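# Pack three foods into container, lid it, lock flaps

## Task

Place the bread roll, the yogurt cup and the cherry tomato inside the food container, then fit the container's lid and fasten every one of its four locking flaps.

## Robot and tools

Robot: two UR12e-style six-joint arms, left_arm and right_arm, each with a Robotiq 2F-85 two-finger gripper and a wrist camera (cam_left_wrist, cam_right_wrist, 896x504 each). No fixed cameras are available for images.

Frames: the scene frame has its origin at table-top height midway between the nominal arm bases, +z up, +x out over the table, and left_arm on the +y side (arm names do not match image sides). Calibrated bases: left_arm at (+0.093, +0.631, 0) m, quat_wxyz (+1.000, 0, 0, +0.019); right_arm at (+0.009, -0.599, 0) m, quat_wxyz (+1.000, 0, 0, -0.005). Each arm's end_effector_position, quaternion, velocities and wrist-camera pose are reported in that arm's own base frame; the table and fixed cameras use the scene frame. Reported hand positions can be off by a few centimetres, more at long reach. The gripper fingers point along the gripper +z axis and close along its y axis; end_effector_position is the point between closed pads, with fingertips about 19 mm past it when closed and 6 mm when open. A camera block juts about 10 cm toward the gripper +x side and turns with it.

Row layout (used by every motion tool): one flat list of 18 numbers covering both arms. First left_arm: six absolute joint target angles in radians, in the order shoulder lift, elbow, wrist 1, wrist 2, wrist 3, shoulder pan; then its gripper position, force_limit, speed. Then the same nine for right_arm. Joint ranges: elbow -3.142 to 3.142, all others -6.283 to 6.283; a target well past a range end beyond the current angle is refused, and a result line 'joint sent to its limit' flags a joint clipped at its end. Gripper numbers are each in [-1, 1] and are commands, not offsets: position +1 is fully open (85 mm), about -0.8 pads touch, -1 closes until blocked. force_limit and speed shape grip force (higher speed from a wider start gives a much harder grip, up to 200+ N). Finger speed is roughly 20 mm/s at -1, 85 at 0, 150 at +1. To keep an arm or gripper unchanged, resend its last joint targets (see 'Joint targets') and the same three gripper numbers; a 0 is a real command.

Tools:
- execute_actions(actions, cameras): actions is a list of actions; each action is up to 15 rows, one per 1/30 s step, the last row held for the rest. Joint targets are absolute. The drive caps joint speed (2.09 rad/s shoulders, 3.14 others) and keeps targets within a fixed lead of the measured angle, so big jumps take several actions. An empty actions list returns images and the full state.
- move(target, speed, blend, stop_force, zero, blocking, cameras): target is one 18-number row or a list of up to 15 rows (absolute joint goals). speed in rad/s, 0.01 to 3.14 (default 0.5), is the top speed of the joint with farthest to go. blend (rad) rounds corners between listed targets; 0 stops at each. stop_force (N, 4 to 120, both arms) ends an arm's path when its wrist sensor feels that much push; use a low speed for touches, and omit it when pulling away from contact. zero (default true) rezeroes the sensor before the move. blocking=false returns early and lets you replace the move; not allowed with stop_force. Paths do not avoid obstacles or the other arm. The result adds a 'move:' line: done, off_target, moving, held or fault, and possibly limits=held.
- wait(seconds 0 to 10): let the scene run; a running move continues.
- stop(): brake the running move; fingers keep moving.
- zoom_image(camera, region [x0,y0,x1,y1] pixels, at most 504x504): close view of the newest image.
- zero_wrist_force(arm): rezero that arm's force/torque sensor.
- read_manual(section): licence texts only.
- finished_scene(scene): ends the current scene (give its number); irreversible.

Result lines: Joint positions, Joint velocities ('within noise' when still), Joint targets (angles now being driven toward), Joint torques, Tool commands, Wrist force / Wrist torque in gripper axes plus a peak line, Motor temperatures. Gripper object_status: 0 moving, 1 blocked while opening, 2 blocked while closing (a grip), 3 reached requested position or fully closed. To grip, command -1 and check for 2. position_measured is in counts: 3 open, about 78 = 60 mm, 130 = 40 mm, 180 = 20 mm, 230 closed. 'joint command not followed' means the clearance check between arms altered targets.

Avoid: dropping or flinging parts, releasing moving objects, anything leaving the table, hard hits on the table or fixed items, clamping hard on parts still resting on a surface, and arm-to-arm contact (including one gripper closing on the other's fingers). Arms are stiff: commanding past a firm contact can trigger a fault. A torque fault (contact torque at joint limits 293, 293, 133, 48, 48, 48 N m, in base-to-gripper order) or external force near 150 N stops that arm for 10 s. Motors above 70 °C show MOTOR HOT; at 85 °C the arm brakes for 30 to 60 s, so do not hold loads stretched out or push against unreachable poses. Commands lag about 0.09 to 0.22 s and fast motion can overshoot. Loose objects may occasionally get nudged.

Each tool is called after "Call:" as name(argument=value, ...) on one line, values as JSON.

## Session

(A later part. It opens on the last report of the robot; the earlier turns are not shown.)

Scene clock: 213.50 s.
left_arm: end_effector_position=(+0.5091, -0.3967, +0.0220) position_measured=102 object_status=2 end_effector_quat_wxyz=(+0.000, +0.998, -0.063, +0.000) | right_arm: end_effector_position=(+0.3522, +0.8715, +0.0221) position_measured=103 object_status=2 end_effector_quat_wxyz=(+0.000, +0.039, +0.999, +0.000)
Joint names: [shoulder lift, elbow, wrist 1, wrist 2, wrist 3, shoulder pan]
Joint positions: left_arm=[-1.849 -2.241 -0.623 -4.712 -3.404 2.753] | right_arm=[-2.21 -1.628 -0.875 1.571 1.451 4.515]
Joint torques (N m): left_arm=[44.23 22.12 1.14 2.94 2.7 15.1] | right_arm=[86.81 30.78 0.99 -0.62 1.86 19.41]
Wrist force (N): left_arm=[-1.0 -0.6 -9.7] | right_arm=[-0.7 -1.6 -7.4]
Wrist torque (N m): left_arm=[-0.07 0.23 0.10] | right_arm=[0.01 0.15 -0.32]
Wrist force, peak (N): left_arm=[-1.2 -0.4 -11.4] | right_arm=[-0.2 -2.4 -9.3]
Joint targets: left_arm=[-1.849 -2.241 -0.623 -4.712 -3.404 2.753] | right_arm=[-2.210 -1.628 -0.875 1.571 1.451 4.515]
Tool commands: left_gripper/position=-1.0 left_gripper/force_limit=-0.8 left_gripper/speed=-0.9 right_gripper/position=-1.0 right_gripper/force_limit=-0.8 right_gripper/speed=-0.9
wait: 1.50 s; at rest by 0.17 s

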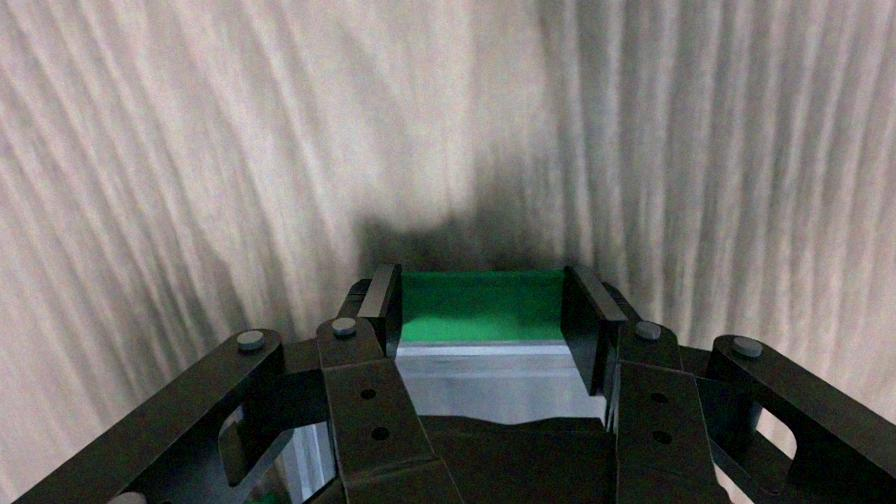

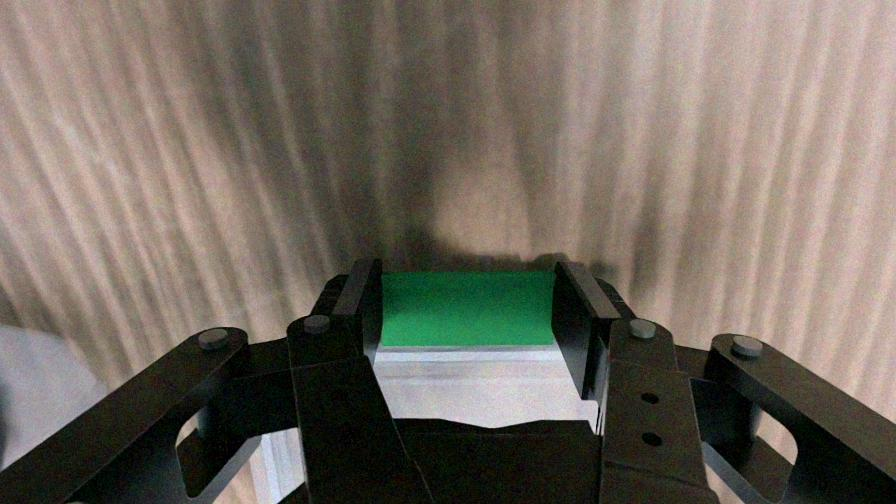

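Call:
move(target=[[-1.7788,-2.2176,-0.716,-4.7124,-3.4039,2.7528,-1,-0.8,-0.9,-2.1664,-1.6101,-0.9359,1.571,1.451,4.5146,-1,-0.8,-0.9],[-1.7159,-2.1888,-0.8077,-4.7124,-3.4039,2.7528,-1,-0.8,-0.9,-2.1266,-1.5868,-0.999,1.571,1.451,4.5146,-1,-0.8,-0.9],[-1.6614,-2.155,-0.896,-4.7124,-3.4039,2.7528,-1,-0.8,-0.9,-2.0913,-1.5589,-1.0622,1.571,1.451,4.5146,-1,-0.8,-0.9]], speed=0.05, blend=[0.02,0.02,0], cameras=["all"])

Scene clock: 220.40 s.
left_arm: end_effector_position=(+0.5092, -0.3968, +0.1498) position_measured=102 object_status=2 end_effector_quat_wxyz=(+0.000, +0.998, -0.063, +0.000) | right_arm: end_effector_position=(+0.3522, +0.8715, +0.1499) position_measured=103 object_status=2 end_effector_quat_wxyz=(+0.000, +0.039, +0.999, +0.000)
Joint names: [shoulder lift, elbow, wrist 1, wrist 2, wrist 3, shoulder pan]
Joint positions: left_arm=[-1.662 -2.155 -0.896 -4.712 -3.404 2.753] | right_arm=[-2.091 -1.559 -1.062 1.571 1.451 4.515]
Joint torques (N m): left_arm=[59.45 46.58 2.38 2.86 2.65 13.77] | right_arm=[103.77 55.07 1.81 1.05 1.72 -4.85]
Wrist force (N): left_arm=[-2.9 0.4 -0.1] | right_arm=[-3.3 -1.7 0.8]
Wrist torque (N m): left_arm=[-0.12 0.25 0.11] | right_arm=[-0.17 0.11 -0.32]
Wrist force, peak (N): left_arm=[-1.4 -0.5 -11.4] | right_arm=[-0.3 -2.5 -9.1]
Joint targets: left_arm=[-1.661 -2.155 -0.896 -4.712 -3.404 2.753] | right_arm=[-2.091 -1.559 -1.062 1.571 1.451 4.515]
move: done

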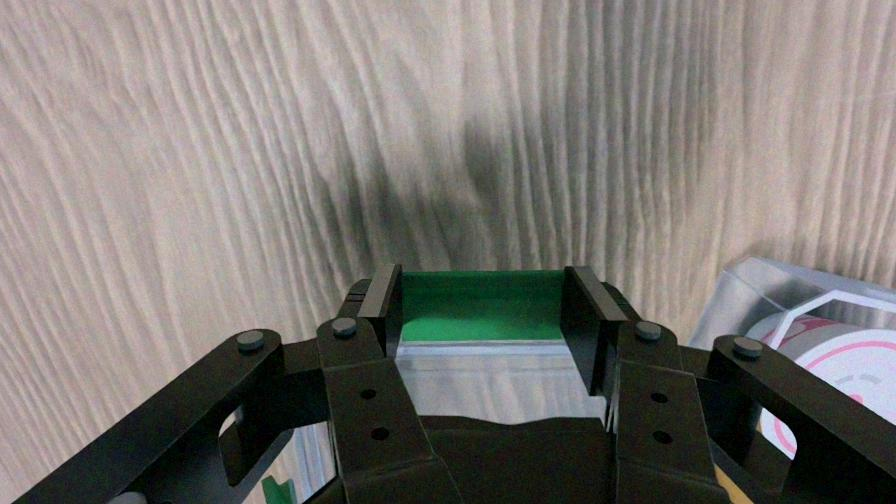

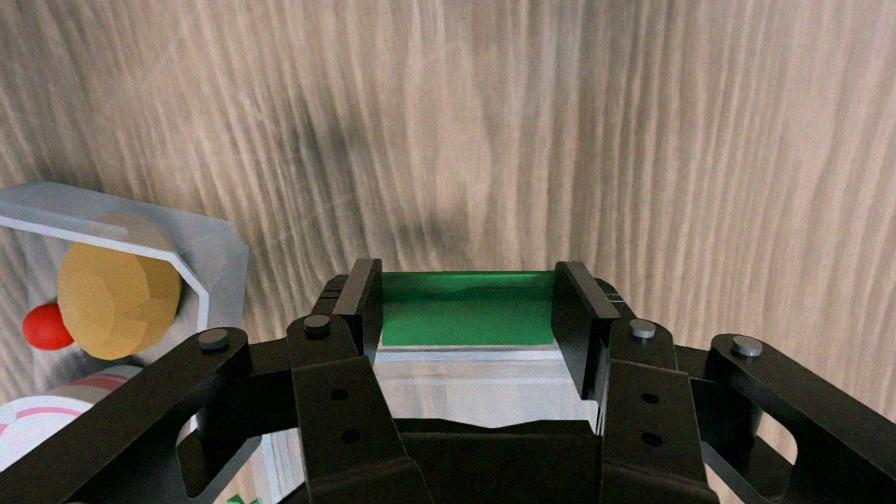

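Lifted. Now translate and rotate.

Call:
move(target=[[-1.7061,-2.1033,-0.903,-4.7124,-3.4336,2.6608,-1,-0.8,-0.9,-2.0283,-1.6586,-1.0255,1.571,1.5125,4.5139,-1,-0.8,-0.9],[-1.7551,-2.0434,-0.9139,-4.7124,-3.457,2.5752,-1,-0.8,-0.9,-1.9664,-1.7531,-0.9929,1.571,1.5733,4.5124,-1,-0.8,-0.9],[-1.8074,-1.9764,-0.9286,-4.7124,-3.4738,2.4961,-1,-0.8,-0.9,-1.9047,-1.8429,-0.9648,1.571,1.6332,4.5101,-1,-0.8,-0.9],[-1.8628,-1.9019,-0.9477,-4.7124,-3.4846,2.4231,-1,-0.8,-0.9,-1.843,-1.929,-0.94,1.571,1.6922,4.5068,-1,-0.8,-0.9]], speed=0.07, blend=[0.02,0.02,0.02,0], cameras=["all"])

Scene clock: 226.23 s.
left_arm: end_effector_position=(+0.4578, -0.6315, +0.1500) position_measured=102 object_status=2 end_effector_quat_wxyz=(+0.000, +0.982, -0.187, +0.000) | right_arm: end_effector_position=(+0.3228, +0.6952, +0.1501) position_measured=103 object_status=2 end_effector_quat_wxyz=(+0.000, +0.163, +0.987, +0.000)
Joint names: [shoulder lift, elbow, wrist 1, wrist 2, wrist 3, shoulder pan]
Joint positions: left_arm=[-1.863 -1.902 -0.948 -4.712 -3.485 2.423] | right_arm=[-1.843 -1.929 -0.94 1.571 1.692 4.507]
Joint torques (N m): left_arm=[56.4 51.56 2.65 3.26 -3.15 -15.64] | right_arm=[79.77 32.34 7.96 2.93 2.29 -5.8]
Wrist force (N): left_arm=[-5.2 0.8 1.1] | right_arm=[-4.9 -0.2 2.9]
Wrist torque (N m): left_arm=[-0.03 0.30 0.21] | right_arm=[0.00 0.05 -0.37]
Wrist force, peak (N): left_arm=[-13.6 1.5 0.8] | right_arm=[-13.8 -0.8 2.1]
Joint targets: left_arm=[-1.863 -1.902 -0.948 -4.712 -3.485 2.423] | right_arm=[-1.843 -1.929 -0.940 1.571 1.692 4.507]
move: done

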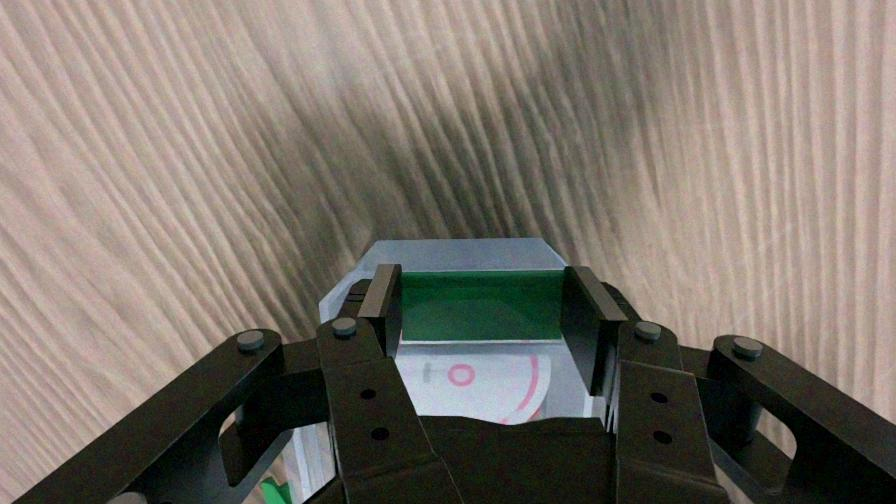

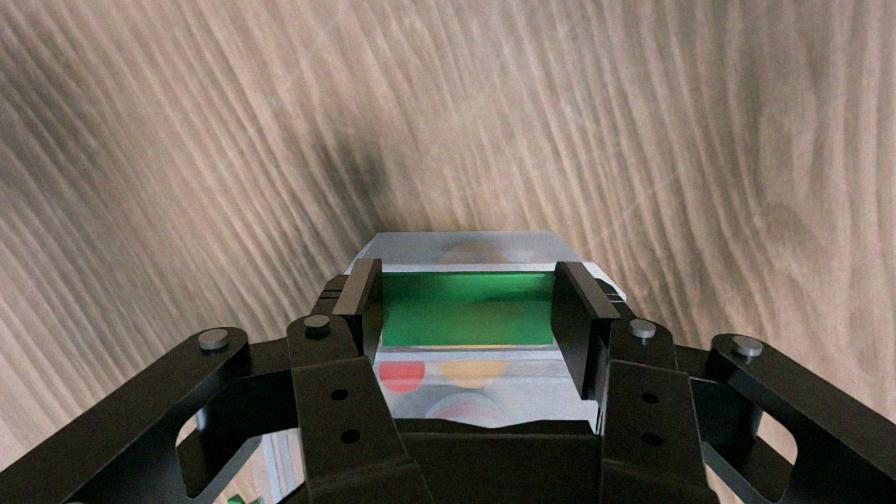

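Call:
move(target=[[-1.8778,-1.9247,-0.9099,-4.7124,-3.4815,2.4262,-1,-0.8,-0.9,-1.8714,-1.9337,-0.9069,1.571,1.6947,4.5093,-1,-0.8,-0.9],[-1.9053,-1.9416,-0.8655,-4.7124,-3.4815,2.4262,-1,-0.8,-0.9,-1.8992,-1.9506,-0.8622,1.571,1.6947,4.5093,-1,-0.8,-0.9]], speed=0.03, stop_force=12, cameras=["all"])

Scene clock: 230.40 s.
left_arm: end_effector_position=(+0.4566, -0.6274, +0.1050) position_measured=102 object_status=2 end_effector_quat_wxyz=(+0.000, +0.982, -0.187, +0.000) | right_arm: end_effector_position=(+0.3221, +0.7011, +0.1050) position_measured=103 object_status=2 end_effector_quat_wxyz=(+0.000, +0.163, +0.987, +0.000)
Joint names: [shoulder lift, elbow, wrist 1, wrist 2, wrist 3, shoulder pan]
Joint positions: left_arm=[-1.905 -1.942 -0.865 -4.712 -3.481 2.426] | right_arm=[-1.899 -1.951 -0.862 1.571 1.695 4.509]
Joint torques (N m): left_arm=[56.69 30.77 9 2.63 2.6 14.4] | right_arm=[60.79 31.89 8 0.01 1.8 18.35]
Wrist force (N): left_arm=[-1.3 -0.8 0.0] | right_arm=[-1.7 -1.8 0.8]
Wrist torque (N m): left_arm=[-0.02 0.28 0.33] | right_arm=[0.13 0.08 -0.18]
Wrist force, peak (N): left_arm=[-5.0 1.1 0.0] | right_arm=[-4.7 -0.1 2.5]
Joint targets: left_arm=[-1.905 -1.942 -0.865 -4.712 -3.482 2.426] | right_arm=[-1.899 -1.951 -0.862 1.571 1.695 4.509]
move: done

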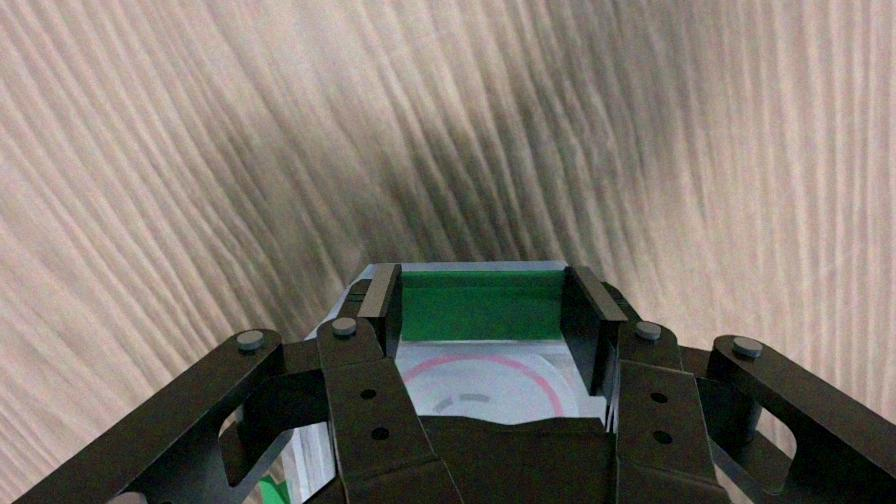

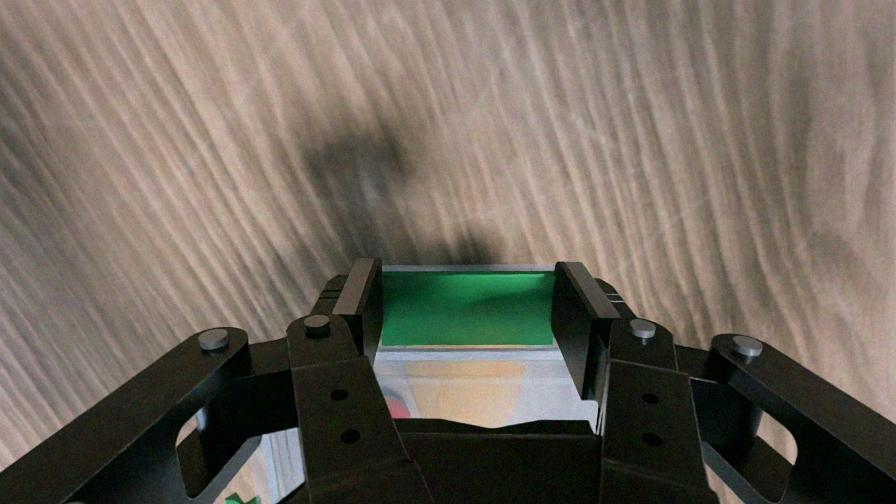

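Call:
move(target=[-1.9285,-1.9538,-0.8301,-4.7124,-3.4815,2.4262,-1,-0.8,-0.9,-1.9225,-1.9628,-0.8267,1.571,1.6947,4.5093,-1,-0.8,-0.9], speed=0.015, stop_force=10, cameras=["all"])

Scene clock: 233.87 s.
left_arm: end_effector_position=(+0.4566, -0.6274, +0.0850) position_measured=102 object_status=2 end_effector_quat_wxyz=(+0.000, +0.982, -0.187, +0.000) | right_arm: end_effector_position=(+0.3221, +0.7011, +0.0851) position_measured=103 object_status=2 end_effector_quat_wxyz=(+0.000, +0.163, +0.987, +0.000)
Joint names: [shoulder lift, elbow, wrist 1, wrist 2, wrist 3, shoulder pan]
Joint positions: left_arm=[-1.928 -1.954 -0.83 -4.712 -3.481 2.426] | right_arm=[-1.922 -1.963 -0.827 1.571 1.695 4.509]
Joint torques (N m): left_arm=[54.12 27.71 8.86 2.76 2.32 8.5] | right_arm=[51.74 26.68 6.91 0.71 1.53 6.37]
Wrist force (N): left_arm=[-3.7 0.4 -7.1] | right_arm=[-7.5 0.3 -5.9]
Wrist torque (N m): left_arm=[-0.37 0.17 0.18] | right_arm=[0.22 -0.21 -0.36]
Wrist force, peak (N): left_arm=[-3.7 0.4 -7.1] | right_arm=[-8.3 -0.1 -6.3]
Joint targets: left_arm=[-1.929 -1.954 -0.830 -4.712 -3.482 2.426] | right_arm=[-1.923 -1.963 -0.827 1.571 1.695 4.509]
move: done

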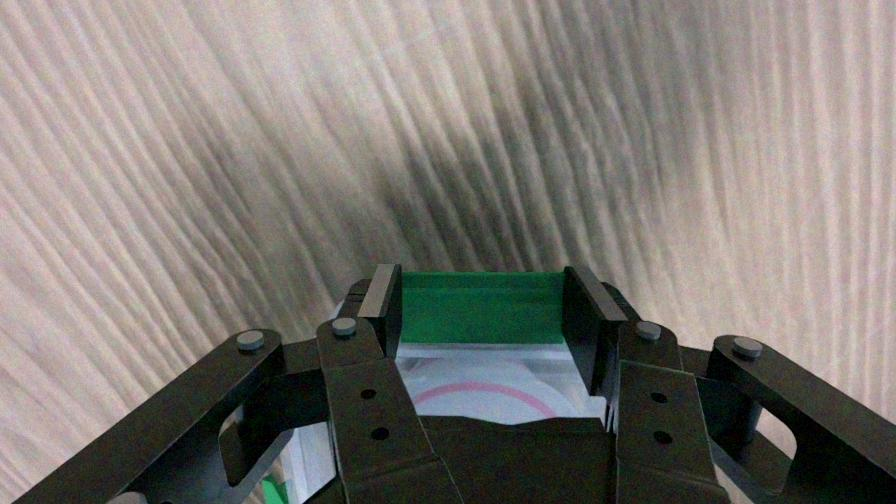

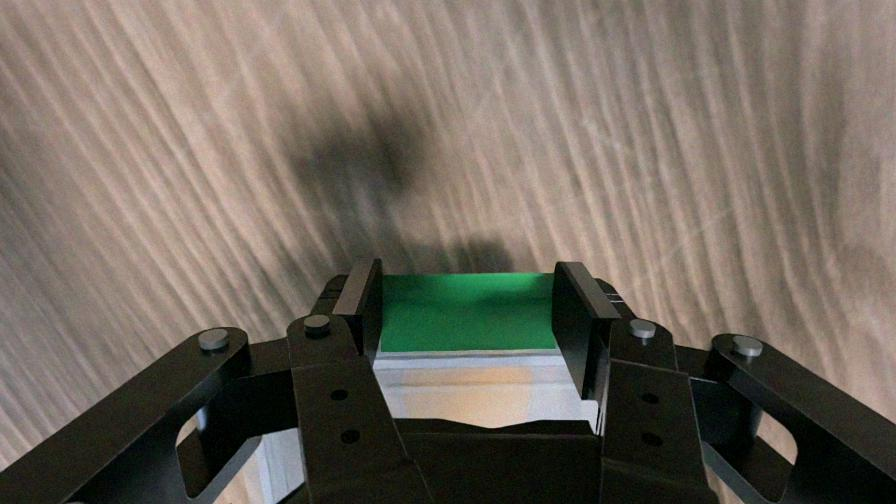

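Call:
move(target=[-1.9357,-1.9572,-0.8195,-4.7124,-3.4815,2.4262,-1,-0.8,-0.9,-1.9297,-1.9663,-0.8164,1.571,1.6947,4.5093,-1,-0.8,-0.9], speed=0.012, stop_force=25, cameras=["all"])

Scene clock: 236.50 s.
left_arm: end_effector_position=(+0.4566, -0.6274, +0.0790) position_measured=102 object_status=2 end_effector_quat_wxyz=(+0.000, +0.982, -0.187, +0.000) | right_arm: end_effector_position=(+0.3221, +0.7010, +0.0790) position_measured=103 object_status=2 end_effector_quat_wxyz=(+0.000, +0.163, +0.987, +0.000)
Joint names: [shoulder lift, elbow, wrist 1, wrist 2, wrist 3, shoulder pan]
Joint positions: left_arm=[-1.936 -1.957 -0.82 -4.712 -3.481 2.426] | right_arm=[-1.93 -1.966 -0.816 1.571 1.695 4.509]
Joint torques (N m): left_arm=[49.01 29.76 9.83 3.13 2.46 5.35] | right_arm=[53.71 23.2 6.83 3.13 1.61 -1.58]
Wrist force (N): left_arm=[-12.0 1.7 -11.7] | right_arm=[-12.3 -0.2 -10.0]
Wrist torque (N m): left_arm=[-0.11 0.04 0.33] | right_arm=[0.07 -0.22 -0.44]
Wrist force, peak (N): left_arm=[-11.8 2.4 -12.7] | right_arm=[-12.7 -0.8 -12.0]
Joint targets: left_arm=[-1.936 -1.957 -0.820 -4.712 -3.482 2.426] | right_arm=[-1.930 -1.966 -0.816 1.571 1.695 4.509]
move: done

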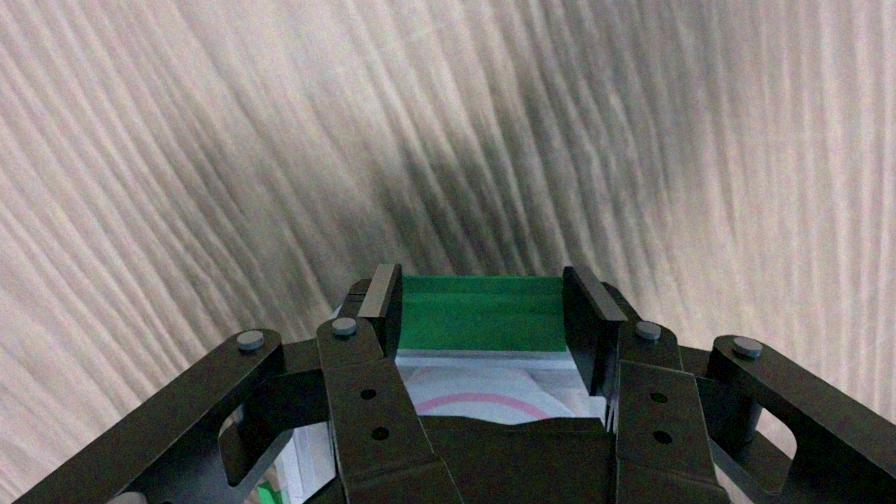

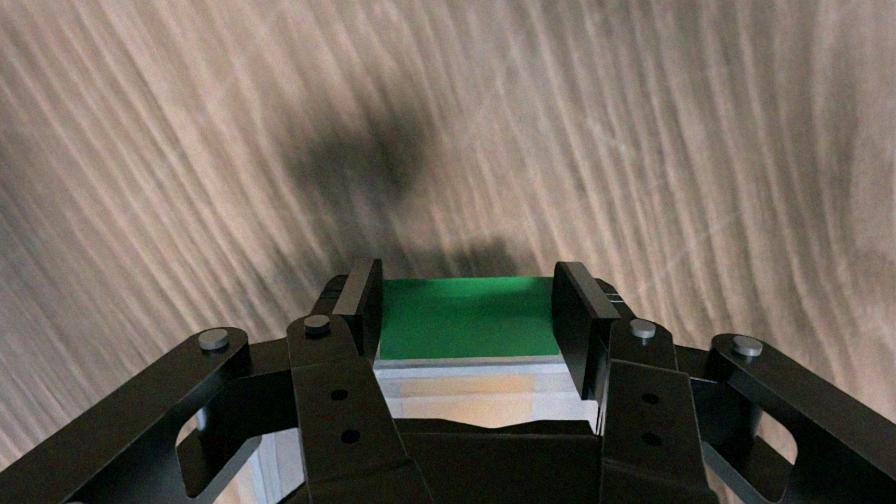

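Call:
move(target=[-1.9357,-1.9572,-0.8195,-4.7124,-3.4815,2.4262,0.6,-0.8,-0.9,-1.9297,-1.9663,-0.8164,1.571,1.6947,4.5093,0.6,-0.8,-0.9])

Call:
move(target=[-1.8628,-1.9019,-0.9477,-4.7124,-3.4846,2.4231,0.6,-0.8,-0.9,-1.843,-1.929,-0.94,1.571,1.6922,4.5068,0.6,-0.8,-0.9], speed=0.1, cameras=["all"])

Scene clock: 237.67 s.
left_arm: end_effector_position=(+0.4566, -0.6274, +0.0790) position_measured=53 object_status=0 end_effector_quat_wxyz=(+0.000, +0.982, -0.187, +0.000) | right_arm: end_effector_position=(+0.3221, +0.7010, +0.0790) position_measured=53 object_status=0 end_effector_quat_wxyz=(+0.000, +0.163, +0.987, +0.000)
Joint names: [shoulder lift, elbow, wrist 1, wrist 2, wrist 3, shoulder pan]
Joint positions: left_arm=[-1.936 -1.957 -0.819 -4.712 -3.481 2.426] | right_arm=[-1.93 -1.966 -0.816 1.571 1.695 4.509]
Joint torques (N m): left_arm=[73.86 33.61 2.03 3.02 2.35 1.36] | right_arm=[79.47 46.05 5 -1.16 1.05 -4.9]
Wrist force (N): left_arm=[0.2 0.2 0.6] | right_arm=[-0.7 -0.7 1.4]
Wrist torque (N m): left_arm=[-0.06 0.30 0.17] | right_arm=[0.06 0.17 -0.28]
Wrist force, peak (N): left_arm=[-11.8 1.9 -12.8] | right_arm=[-12.3 -0.6 -11.0]
Joint targets: left_arm=[-1.936 -1.957 -0.820 -4.712 -3.482 2.426] | right_arm=[-1.930 -1.966 -0.816 1.571 1.695 4.509]
move: done

Scene clock: 239.37 s.
left_arm: end_effector_position=(+0.4578, -0.6316, +0.1499) position_measured=53 object_status=3 end_effector_quat_wxyz=(+0.000, +0.982, -0.187, +0.000) | right_arm: end_effector_position=(+0.3228, +0.6951, +0.1500) position_measured=53 object_status=3 end_effector_quat_wxyz=(+0.000, +0.163, +0.987, +0.000)
Joint names: [shoulder lift, elbow, wrist 1, wrist 2, wrist 3, shoulder pan]
Joint positions: left_arm=[-1.863 -1.902 -0.948 -4.712 -3.485 2.423] | right_arm=[-1.843 -1.929 -0.94 1.571 1.692 4.507]
Joint torques (N m): left_arm=[79.03 47.94 1.36 3.25 -3.03 -14.41] | right_arm=[79.8 52.65 1.73 -0.81 -2.18 -14.12]
Wrist force (N): left_arm=[-0.1 0.2 0.2] | right_arm=[-0.2 -0.9 1.3]
Wrist torque (N m): left_arm=[-0.07 0.35 0.30] | right_arm=[0.00 0.16 -0.19]
Wrist force, peak (N): left_arm=[0.0 0.2 1.2] | right_arm=[-0.9 -1.0 1.8]
Joint targets: left_arm=[-1.863 -1.902 -0.948 -4.712 -3.485 2.423] | right_arm=[-1.843 -1.929 -0.940 1.571 1.692 4.507]
move: done

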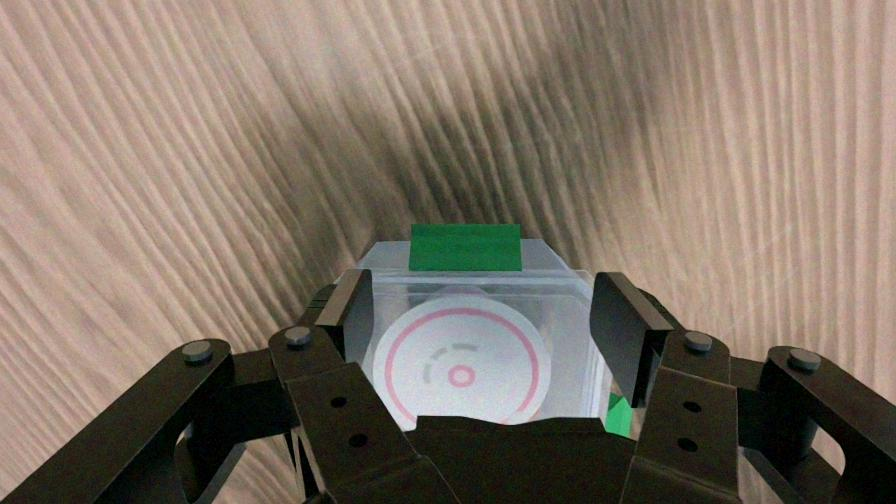

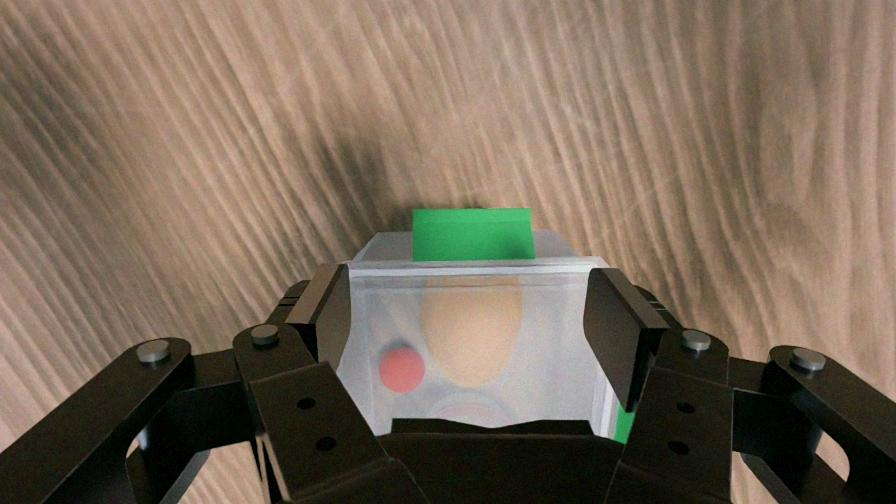

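Call:
move(target=[[-1.8041,-1.9809,-0.9274,-4.7124,-3.5016,2.4061,-0.7,-0.8,0,-1.8592,-1.9069,-0.9463,1.571,1.6345,4.4490,-0.7,-0.8,0],[-1.8433,-2.0067,-0.8624,-4.7124,-3.5016,2.4061,-0.7,-0.8,0,-1.8962,-1.9320,-0.8842,1.571,1.6345,4.4490,-0.7,-0.8,0]], speed=0.3, cameras=["all"])

Scene clock: 241.77 s.
left_arm: end_effector_position=(+0.4519, -0.6289, +0.1502) position_measured=217 object_status=0 end_effector_quat_wxyz=(+0.000, +0.982, -0.187, +0.000) | right_arm: end_effector_position=(+0.3288, +0.6941, +0.1502) position_measured=217 object_status=0 end_effector_quat_wxyz=(+0.000, +0.163, +0.987, +0.000)
Joint names: [shoulder lift, elbow, wrist 1, wrist 2, wrist 3, shoulder pan]
Joint positions: left_arm=[-1.855 -1.913 -0.945 -4.712 -3.487 2.421] | right_arm=[-1.845 -1.926 -0.941 1.571 1.684 4.499]
Joint torques (N m): left_arm=[54.15 46.41 1.51 2.11 3.02 14.71] | right_arm=[81.86 32.31 7.52 0.8 1.78 18.91]
Wrist force (N): left_arm=[0.3 0.3 0.1] | right_arm=[-0.6 -1.2 1.3]
Wrist torque (N m): left_arm=[-0.04 0.30 0.16] | right_arm=[-0.04 0.25 -0.32]
Wrist force, peak (N): left_arm=[-5.3 0.6 0.3] | right_arm=[-6.1 -0.9 1.1]
Joint targets: left_arm=[-1.855 -1.913 -0.945 -4.712 -3.487 2.421] | right_arm=[-1.845 -1.926 -0.941 1.571 1.684 4.499]
move: held (left_arm, right_arm; a check stopped the path); path passed 0 of 2 targets; limits=held; left_arm: the elbow is farthest, 0.094 rad from its target; right_arm: the wrist 1 is farthest, 0.057 rad from its target
joint command not followed: on one or more control steps a check withheld the commanded joint targets of the left arm, and it was not sent them on those steps.
cause: the commanded joint targets, or the way to them, would bring a part of the robot too close to another arm (a part of this arm just beyond the wrist 1 and a part of the right arm just beyond the wrist 2, along the way the arms are being sent, or toward where that arm still pushes).
joint command not followed: on one or more control steps a check withheld the commanded joint targets of the right arm, and it was not sent them on those steps.
cause: the commanded joint targets, or the way to them, would bring a part of the robot too close to another arm (a part of this arm just beyond the wrist 2 and a part of the left arm just beyond the wrist 1, along the way the arms are being sent, or toward where that arm still pushes).

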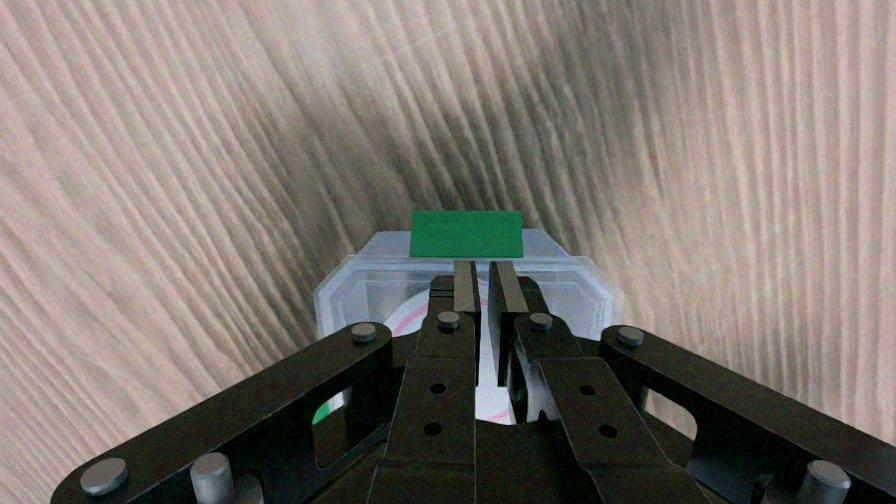

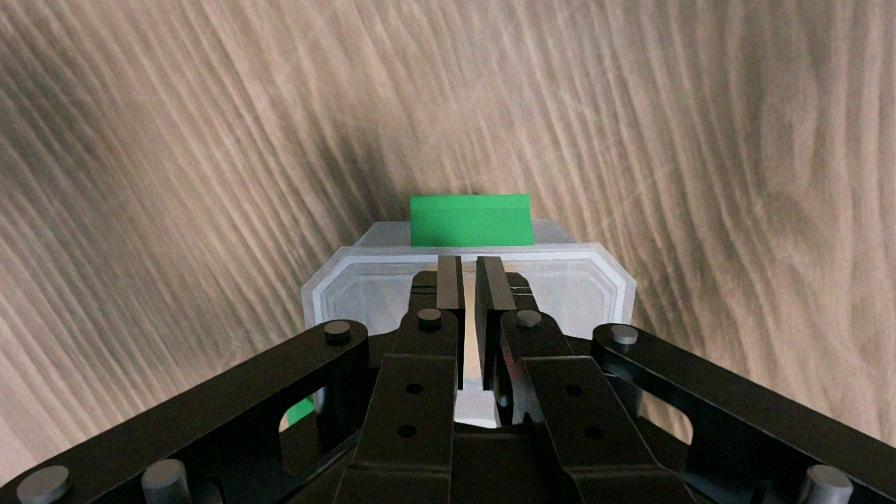

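Call:
move(target=[[-1.855,-1.913,-0.945,-4.7124,-3.487,2.421,-0.7,-0.8,0,-1.845,-1.926,-0.941,1.571,1.984,4.80,-0.7,-0.8,0],[-1.7169,-2.0902,-0.9053,-4.7124,-3.5401,2.3676,-0.7,-0.8,0,-1.845,-1.926,-0.941,1.571,1.984,4.80,-0.7,-0.8,0]], speed=0.3, cameras=["all"])

Call:
move(target=[-1.7598,-2.1176,-0.8350,-4.7124,-3.5401,2.3676,-0.7,-0.8,0,-1.845,-1.926,-0.941,1.571,1.984,4.80,-0.7,-0.8,0], speed=0.1, stop_force=10, cameras=["all"])

Call:
move(target=[-1.7957,-2.1362,-0.7805,-4.7124,-3.5401,2.3676,-0.7,-0.8,0,-1.845,-1.926,-0.941,1.571,1.984,4.80,-0.7,-0.8,0], speed=0.02, stop_force=100, cameras=["all"])

Scene clock: 244.73 s.
left_arm: end_effector_position=(+0.3494, -0.5850, +0.1500) position_measured=217 object_status=3 end_effector_quat_wxyz=(+0.000, +0.982, -0.187, +0.000) | right_arm: end_effector_position=(+0.1080, +0.7603, +0.1502) position_measured=217 object_status=3 end_effector_quat_wxyz=(+0.000, +0.162, +0.987, +0.000)
Joint names: [shoulder lift, elbow, wrist 1, wrist 2, wrist 3, shoulder pan]
Joint positions: left_arm=[-1.717 -2.09 -0.905 -4.712 -3.54 2.368] | right_arm=[-1.845 -1.926 -0.941 1.571 1.984 4.8]
Joint torques (N m): left_arm=[63.82 30.97 8.91 -0.98 -2.68 -15.1] | right_arm=[80.96 35.8 1.82 -0.82 1.73 20.26]
Wrist force (N): left_arm=[0.5 0.0 0.3] | right_arm=[-0.2 -1.7 0.8]
Wrist torque (N m): left_arm=[-0.11 0.24 0.30] | right_arm=[-0.13 0.17 -0.33]
Wrist force, peak (N): left_arm=[2.4 -0.3 0.4] | right_arm=[-2.7 -1.5 1.2]
Joint targets: left_arm=[-1.717 -2.090 -0.905 -4.712 -3.540 2.368] | right_arm=[-1.845 -1.926 -0.941 1.571 1.984 4.800]
move: done

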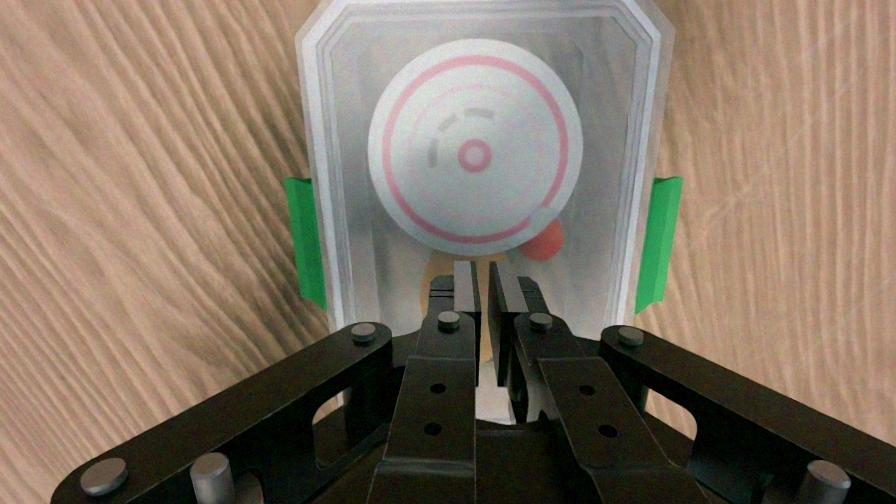

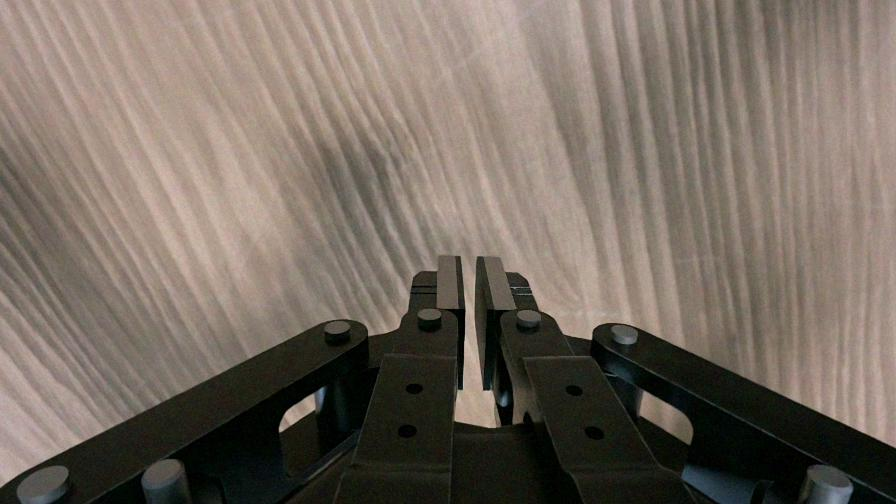

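Scene clock: 246.40 s.
left_arm: end_effector_position=(+0.3493, -0.5849, +0.1149) position_measured=217 object_status=3 end_effector_quat_wxyz=(+0.000, +0.982, -0.187, +0.000) | right_arm: end_effector_position=(+0.1080, +0.7603, +0.1502) position_measured=217 object_status=3 end_effector_quat_wxyz=(+0.000, +0.162, +0.987, +0.000)
Joint names: [shoulder lift, elbow, wrist 1, wrist 2, wrist 3, shoulder pan]
Joint positions: left_arm=[-1.76 -2.118 -0.835 -4.712 -3.54 2.368] | right_arm=[-1.845 -1.926 -0.941 1.571 1.984 4.8]
Joint torques (N m): left_arm=[44.17 28.56 8.57 -1.79 -2.63 -16.54] | right_arm=[77.87 37.18 1.9 -0.82 2.06 20.47]
Wrist force (N): left_arm=[0.8 0.0 0.7] | right_arm=[-0.4 -1.4 1.4]
Wrist torque (N m): left_arm=[-0.12 0.20 0.31] | right_arm=[-0.08 0.21 -0.32]
Wrist force, peak (N): left_arm=[0.6 -0.3 1.1] | right_arm=[-0.8 -1.7 1.4]
Joint targets: left_arm=[-1.760 -2.118 -0.835 -4.712 -3.540 2.368] | right_arm=[-1.845 -1.926 -0.941 1.571 1.984 4.800]
move: done

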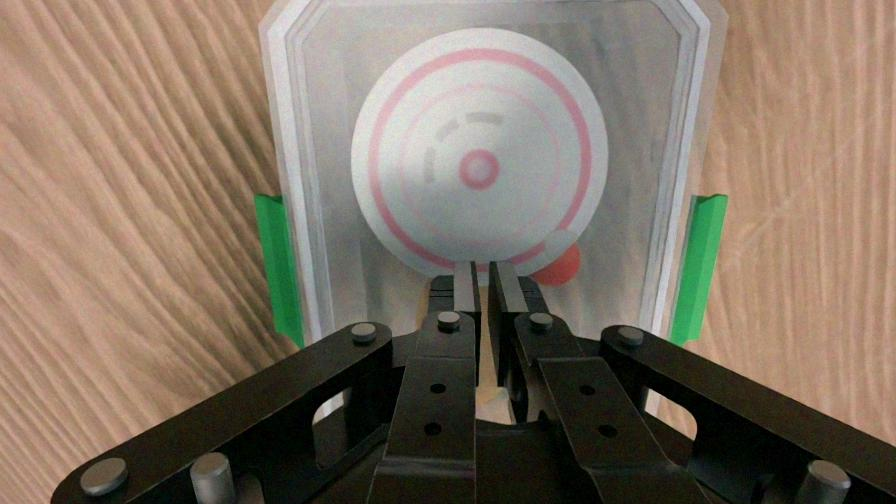

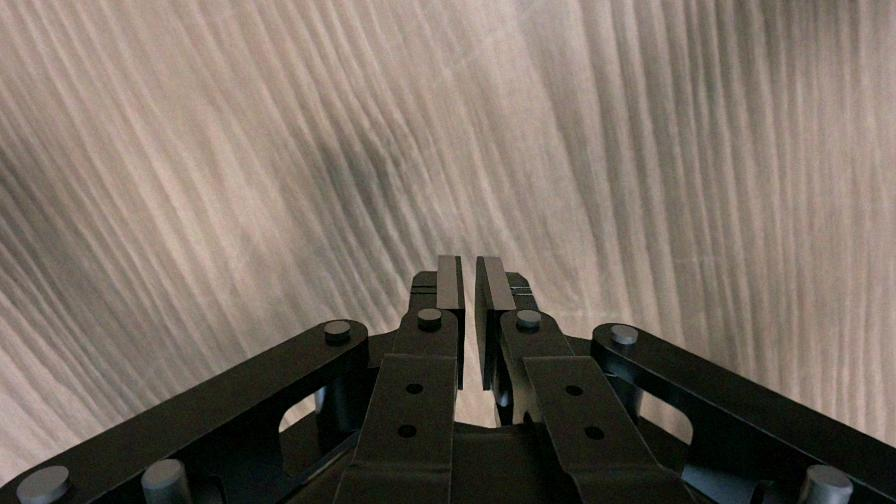

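Scene clock: 249.53 s.
left_arm: end_effector_position=(+0.3497, -0.5854, +0.0942) position_measured=217 object_status=3 end_effector_quat_wxyz=(+0.000, +0.982, -0.187, +0.000) | right_arm: end_effector_position=(+0.1080, +0.7603, +0.1502) position_measured=217 object_status=3 end_effector_quat_wxyz=(+0.000, +0.162, +0.987, +0.000)
Joint names: [shoulder lift, elbow, wrist 1, wrist 2, wrist 3, shoulder pan]
Joint positions: left_arm=[-1.788 -2.131 -0.793 -4.712 -3.54 2.368] | right_arm=[-1.845 -1.926 -0.941 1.571 1.984 4.8]
Joint torques (N m): left_arm=[52.84 34.96 5.68 0.04 -0.22 -0.4] | right_arm=[77.19 40.55 1.55 -0.73 2.12 21.29]
Wrist force (N): left_arm=[0.5 0.1 0.1] | right_arm=[-0.5 -1.4 0.9]
Wrist torque (N m): left_arm=[-0.10 0.23 0.32] | right_arm=[-0.08 0.23 -0.33]
Wrist force, peak (N): left_arm=[-27.7 -10.6 -114.9] | right_arm=[-1.0 -1.6 1.5]
Joint targets: left_arm=[-1.788 -2.131 -0.793 -4.712 -3.540 2.368] | right_arm=[-1.845 -1.926 -0.941 1.571 1.984 4.800]
Tool commands: left_gripper/position=-0.701961 left_gripper/force_limit=-0.796078 left_gripper/speed=+0.003922 right_gripper/position=-0.7 right_gripper/force_limit=-0.8 right_gripper/speed=+0.0
FORCE FAULT: contact force on the left arm reached its limit, and that arm stopped. The contact can be on any part of that arm, not only on its tool. That arm's remaining commands of this call were not run. That arm is still stopped at the end of this call. That arm stays stopped for about 9 more seconds. Until then a move that you send moves the other arm only, and its call returns only when the move has ended. Once the stop has ended, the next robot result says so. If the stop ends while you think or write, that arm runs what you send next. While its stop runs, that arm takes no new command, but its gripper still runs the gripper command that each later call begins with. Until it ends, the stop uses up actions while you think or wait. An arm that is not stopped still takes commands.
move: fault (left_arm; stop_force had ended the path); left_arm: the wrist 1 is farthest, 0.012 rad from its target

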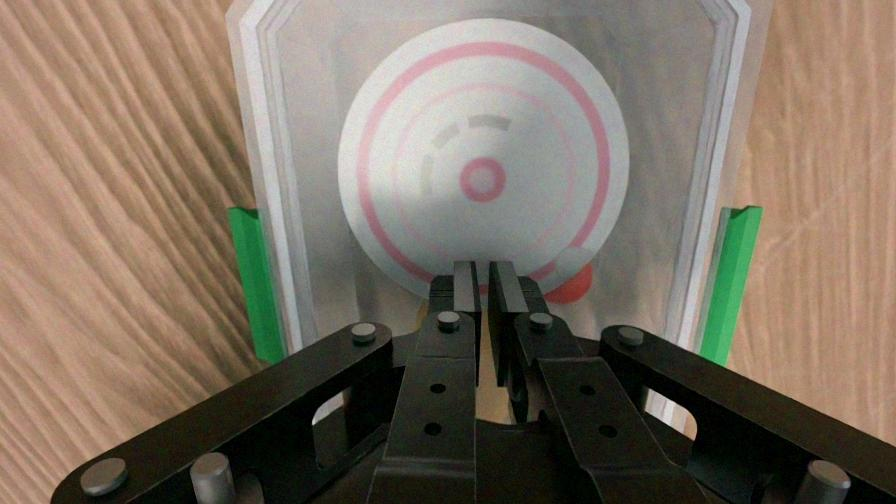

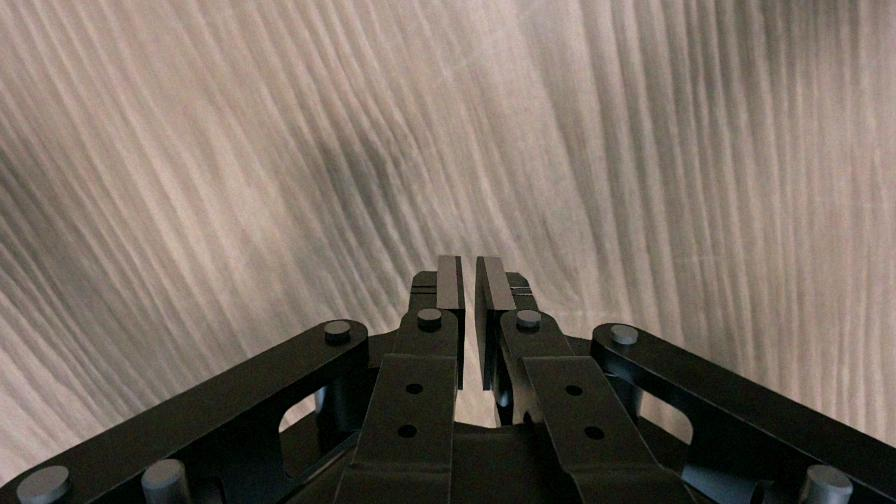

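Call:
wait(seconds=9.5)

Call:
move(target=[-1.7598,-2.1176,-0.8350,-4.7124,-3.5401,2.3676,-0.7,-0.8,0,-1.845,-1.926,-0.941,1.571,1.984,4.80,-0.7,-0.8,0], speed=0.1, cameras=["cam_left_wrist"])

Call:
zoom_image(camera="cam_left_wrist", region=[230, 0, 734, 350])

Scene clock: 259.20 s.
left_arm: end_effector_position=(+0.3497, -0.5854, +0.0942) position_measured=217 object_status=3 end_effector_quat_wxyz=(+0.000, +0.982, -0.187, +0.000) | right_arm: end_effector_position=(+0.1080, +0.7603, +0.1502) position_measured=217 object_status=3 end_effector_quat_wxyz=(+0.000, +0.162, +0.987, +0.000)
Joint names: [shoulder lift, elbow, wrist 1, wrist 2, wrist 3, shoulder pan]
Joint positions: left_arm=[-1.788 -2.131 -0.793 -4.712 -3.54 2.368] | right_arm=[-1.845 -1.926 -0.941 1.571 1.984 4.8]
Joint torques (N m): left_arm=[52.82 34.33 5.66 -0.03 0.13 -0.06] | right_arm=[63.11 46.87 1.92 -0.97 1.53 20.48]
Wrist force (N): left_arm=[0.6 -0.1 -0.1] | right_arm=[-0.5 -1.7 0.9]
Wrist torque (N m): left_arm=[-0.12 0.23 0.32] | right_arm=[-0.15 0.22 -0.33]
Wrist force, peak (N): left_arm=[0.8 -0.2 0.6] | right_arm=[-1.0 -1.7 1.4]
Joint targets: left_arm=[-1.788 -2.131 -0.793 -4.712 -3.540 2.368] | right_arm=[-1.845 -1.926 -0.941 1.571 1.984 4.800]
Tool commands: left_gripper/position=-0.701961 left_gripper/force_limit=-0.796078 left_gripper/speed=+0.003922 right_gripper/position=-0.7 right_gripper/force_limit=-0.8 right_gripper/speed=+0.0
FORCE FAULT, CONTINUED: the left arm's stop, for the force fault that an earlier result reported, is over. The rest of the stop counts as 19 of the actions that you can send in this scene. During its stop the left arm's controller moved it back a little. That arm's target is now where it stood when the stop ended, not its last command. That arm accepts commands again.
wait: 9.50 s; at rest from the start

Scene clock: 260.07 s.
left_arm: end_effector_position=(+0.3493, -0.5850, +0.1149) position_measured=217 object_status=3 end_effector_quat_wxyz=(+0.000, +0.982, -0.187, +0.000) | right_arm: end_effector_position=(+0.1080, +0.7603, +0.1502) position_measured=217 object_status=3 end_effector_quat_wxyz=(+0.000, +0.162, +0.987, +0.000)
Joint names: [shoulder lift, elbow, wrist 1, wrist 2, wrist 3, shoulder pan]
Joint positions: left_arm=[-1.76 -2.118 -0.835 -4.712 -3.54 2.368] | right_arm=[-1.845 -1.926 -0.941 1.571 1.984 4.8]
Joint torques (N m): left_arm=[63.89 43.53 1.25 1.83 0.05 12.2] | right_arm=[63.83 45.75 1.89 -0.61 2.01 20.12]
Wrist force (N): left_arm=[0.2 -0.4 0.1] | right_arm=[-0.6 -1.4 0.6]
Wrist torque (N m): left_arm=[-0.18 0.29 0.31] | right_arm=[-0.08 0.24 -0.33]
Wrist force, peak (N): left_arm=[0.3 -0.3 1.1] | right_arm=[-0.2 -1.8 1.1]
Joint targets: left_arm=[-1.760 -2.118 -0.835 -4.712 -3.540 2.368] | right_arm=[-1.845 -1.926 -0.941 1.571 1.984 4.800]
move: done
Images, in order (width x height): cam_left_wrist 896x504.

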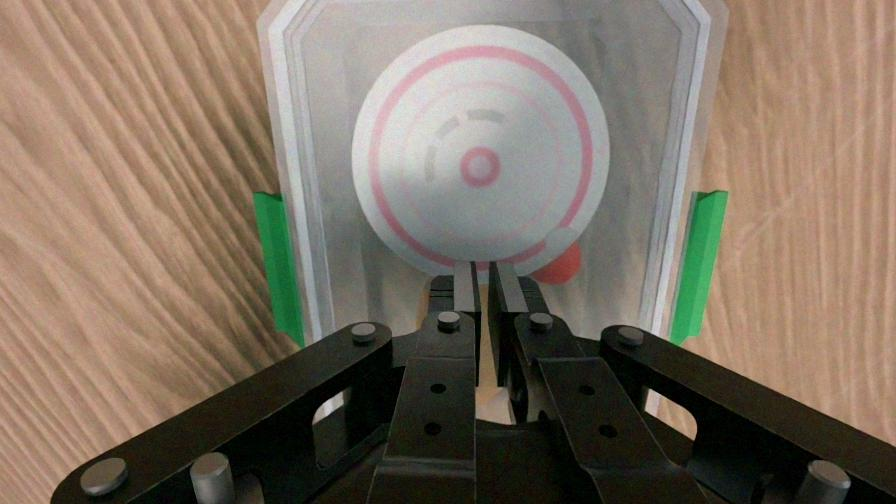

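Scaled by 1.000.

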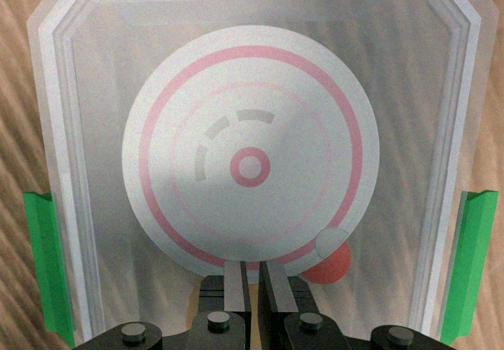

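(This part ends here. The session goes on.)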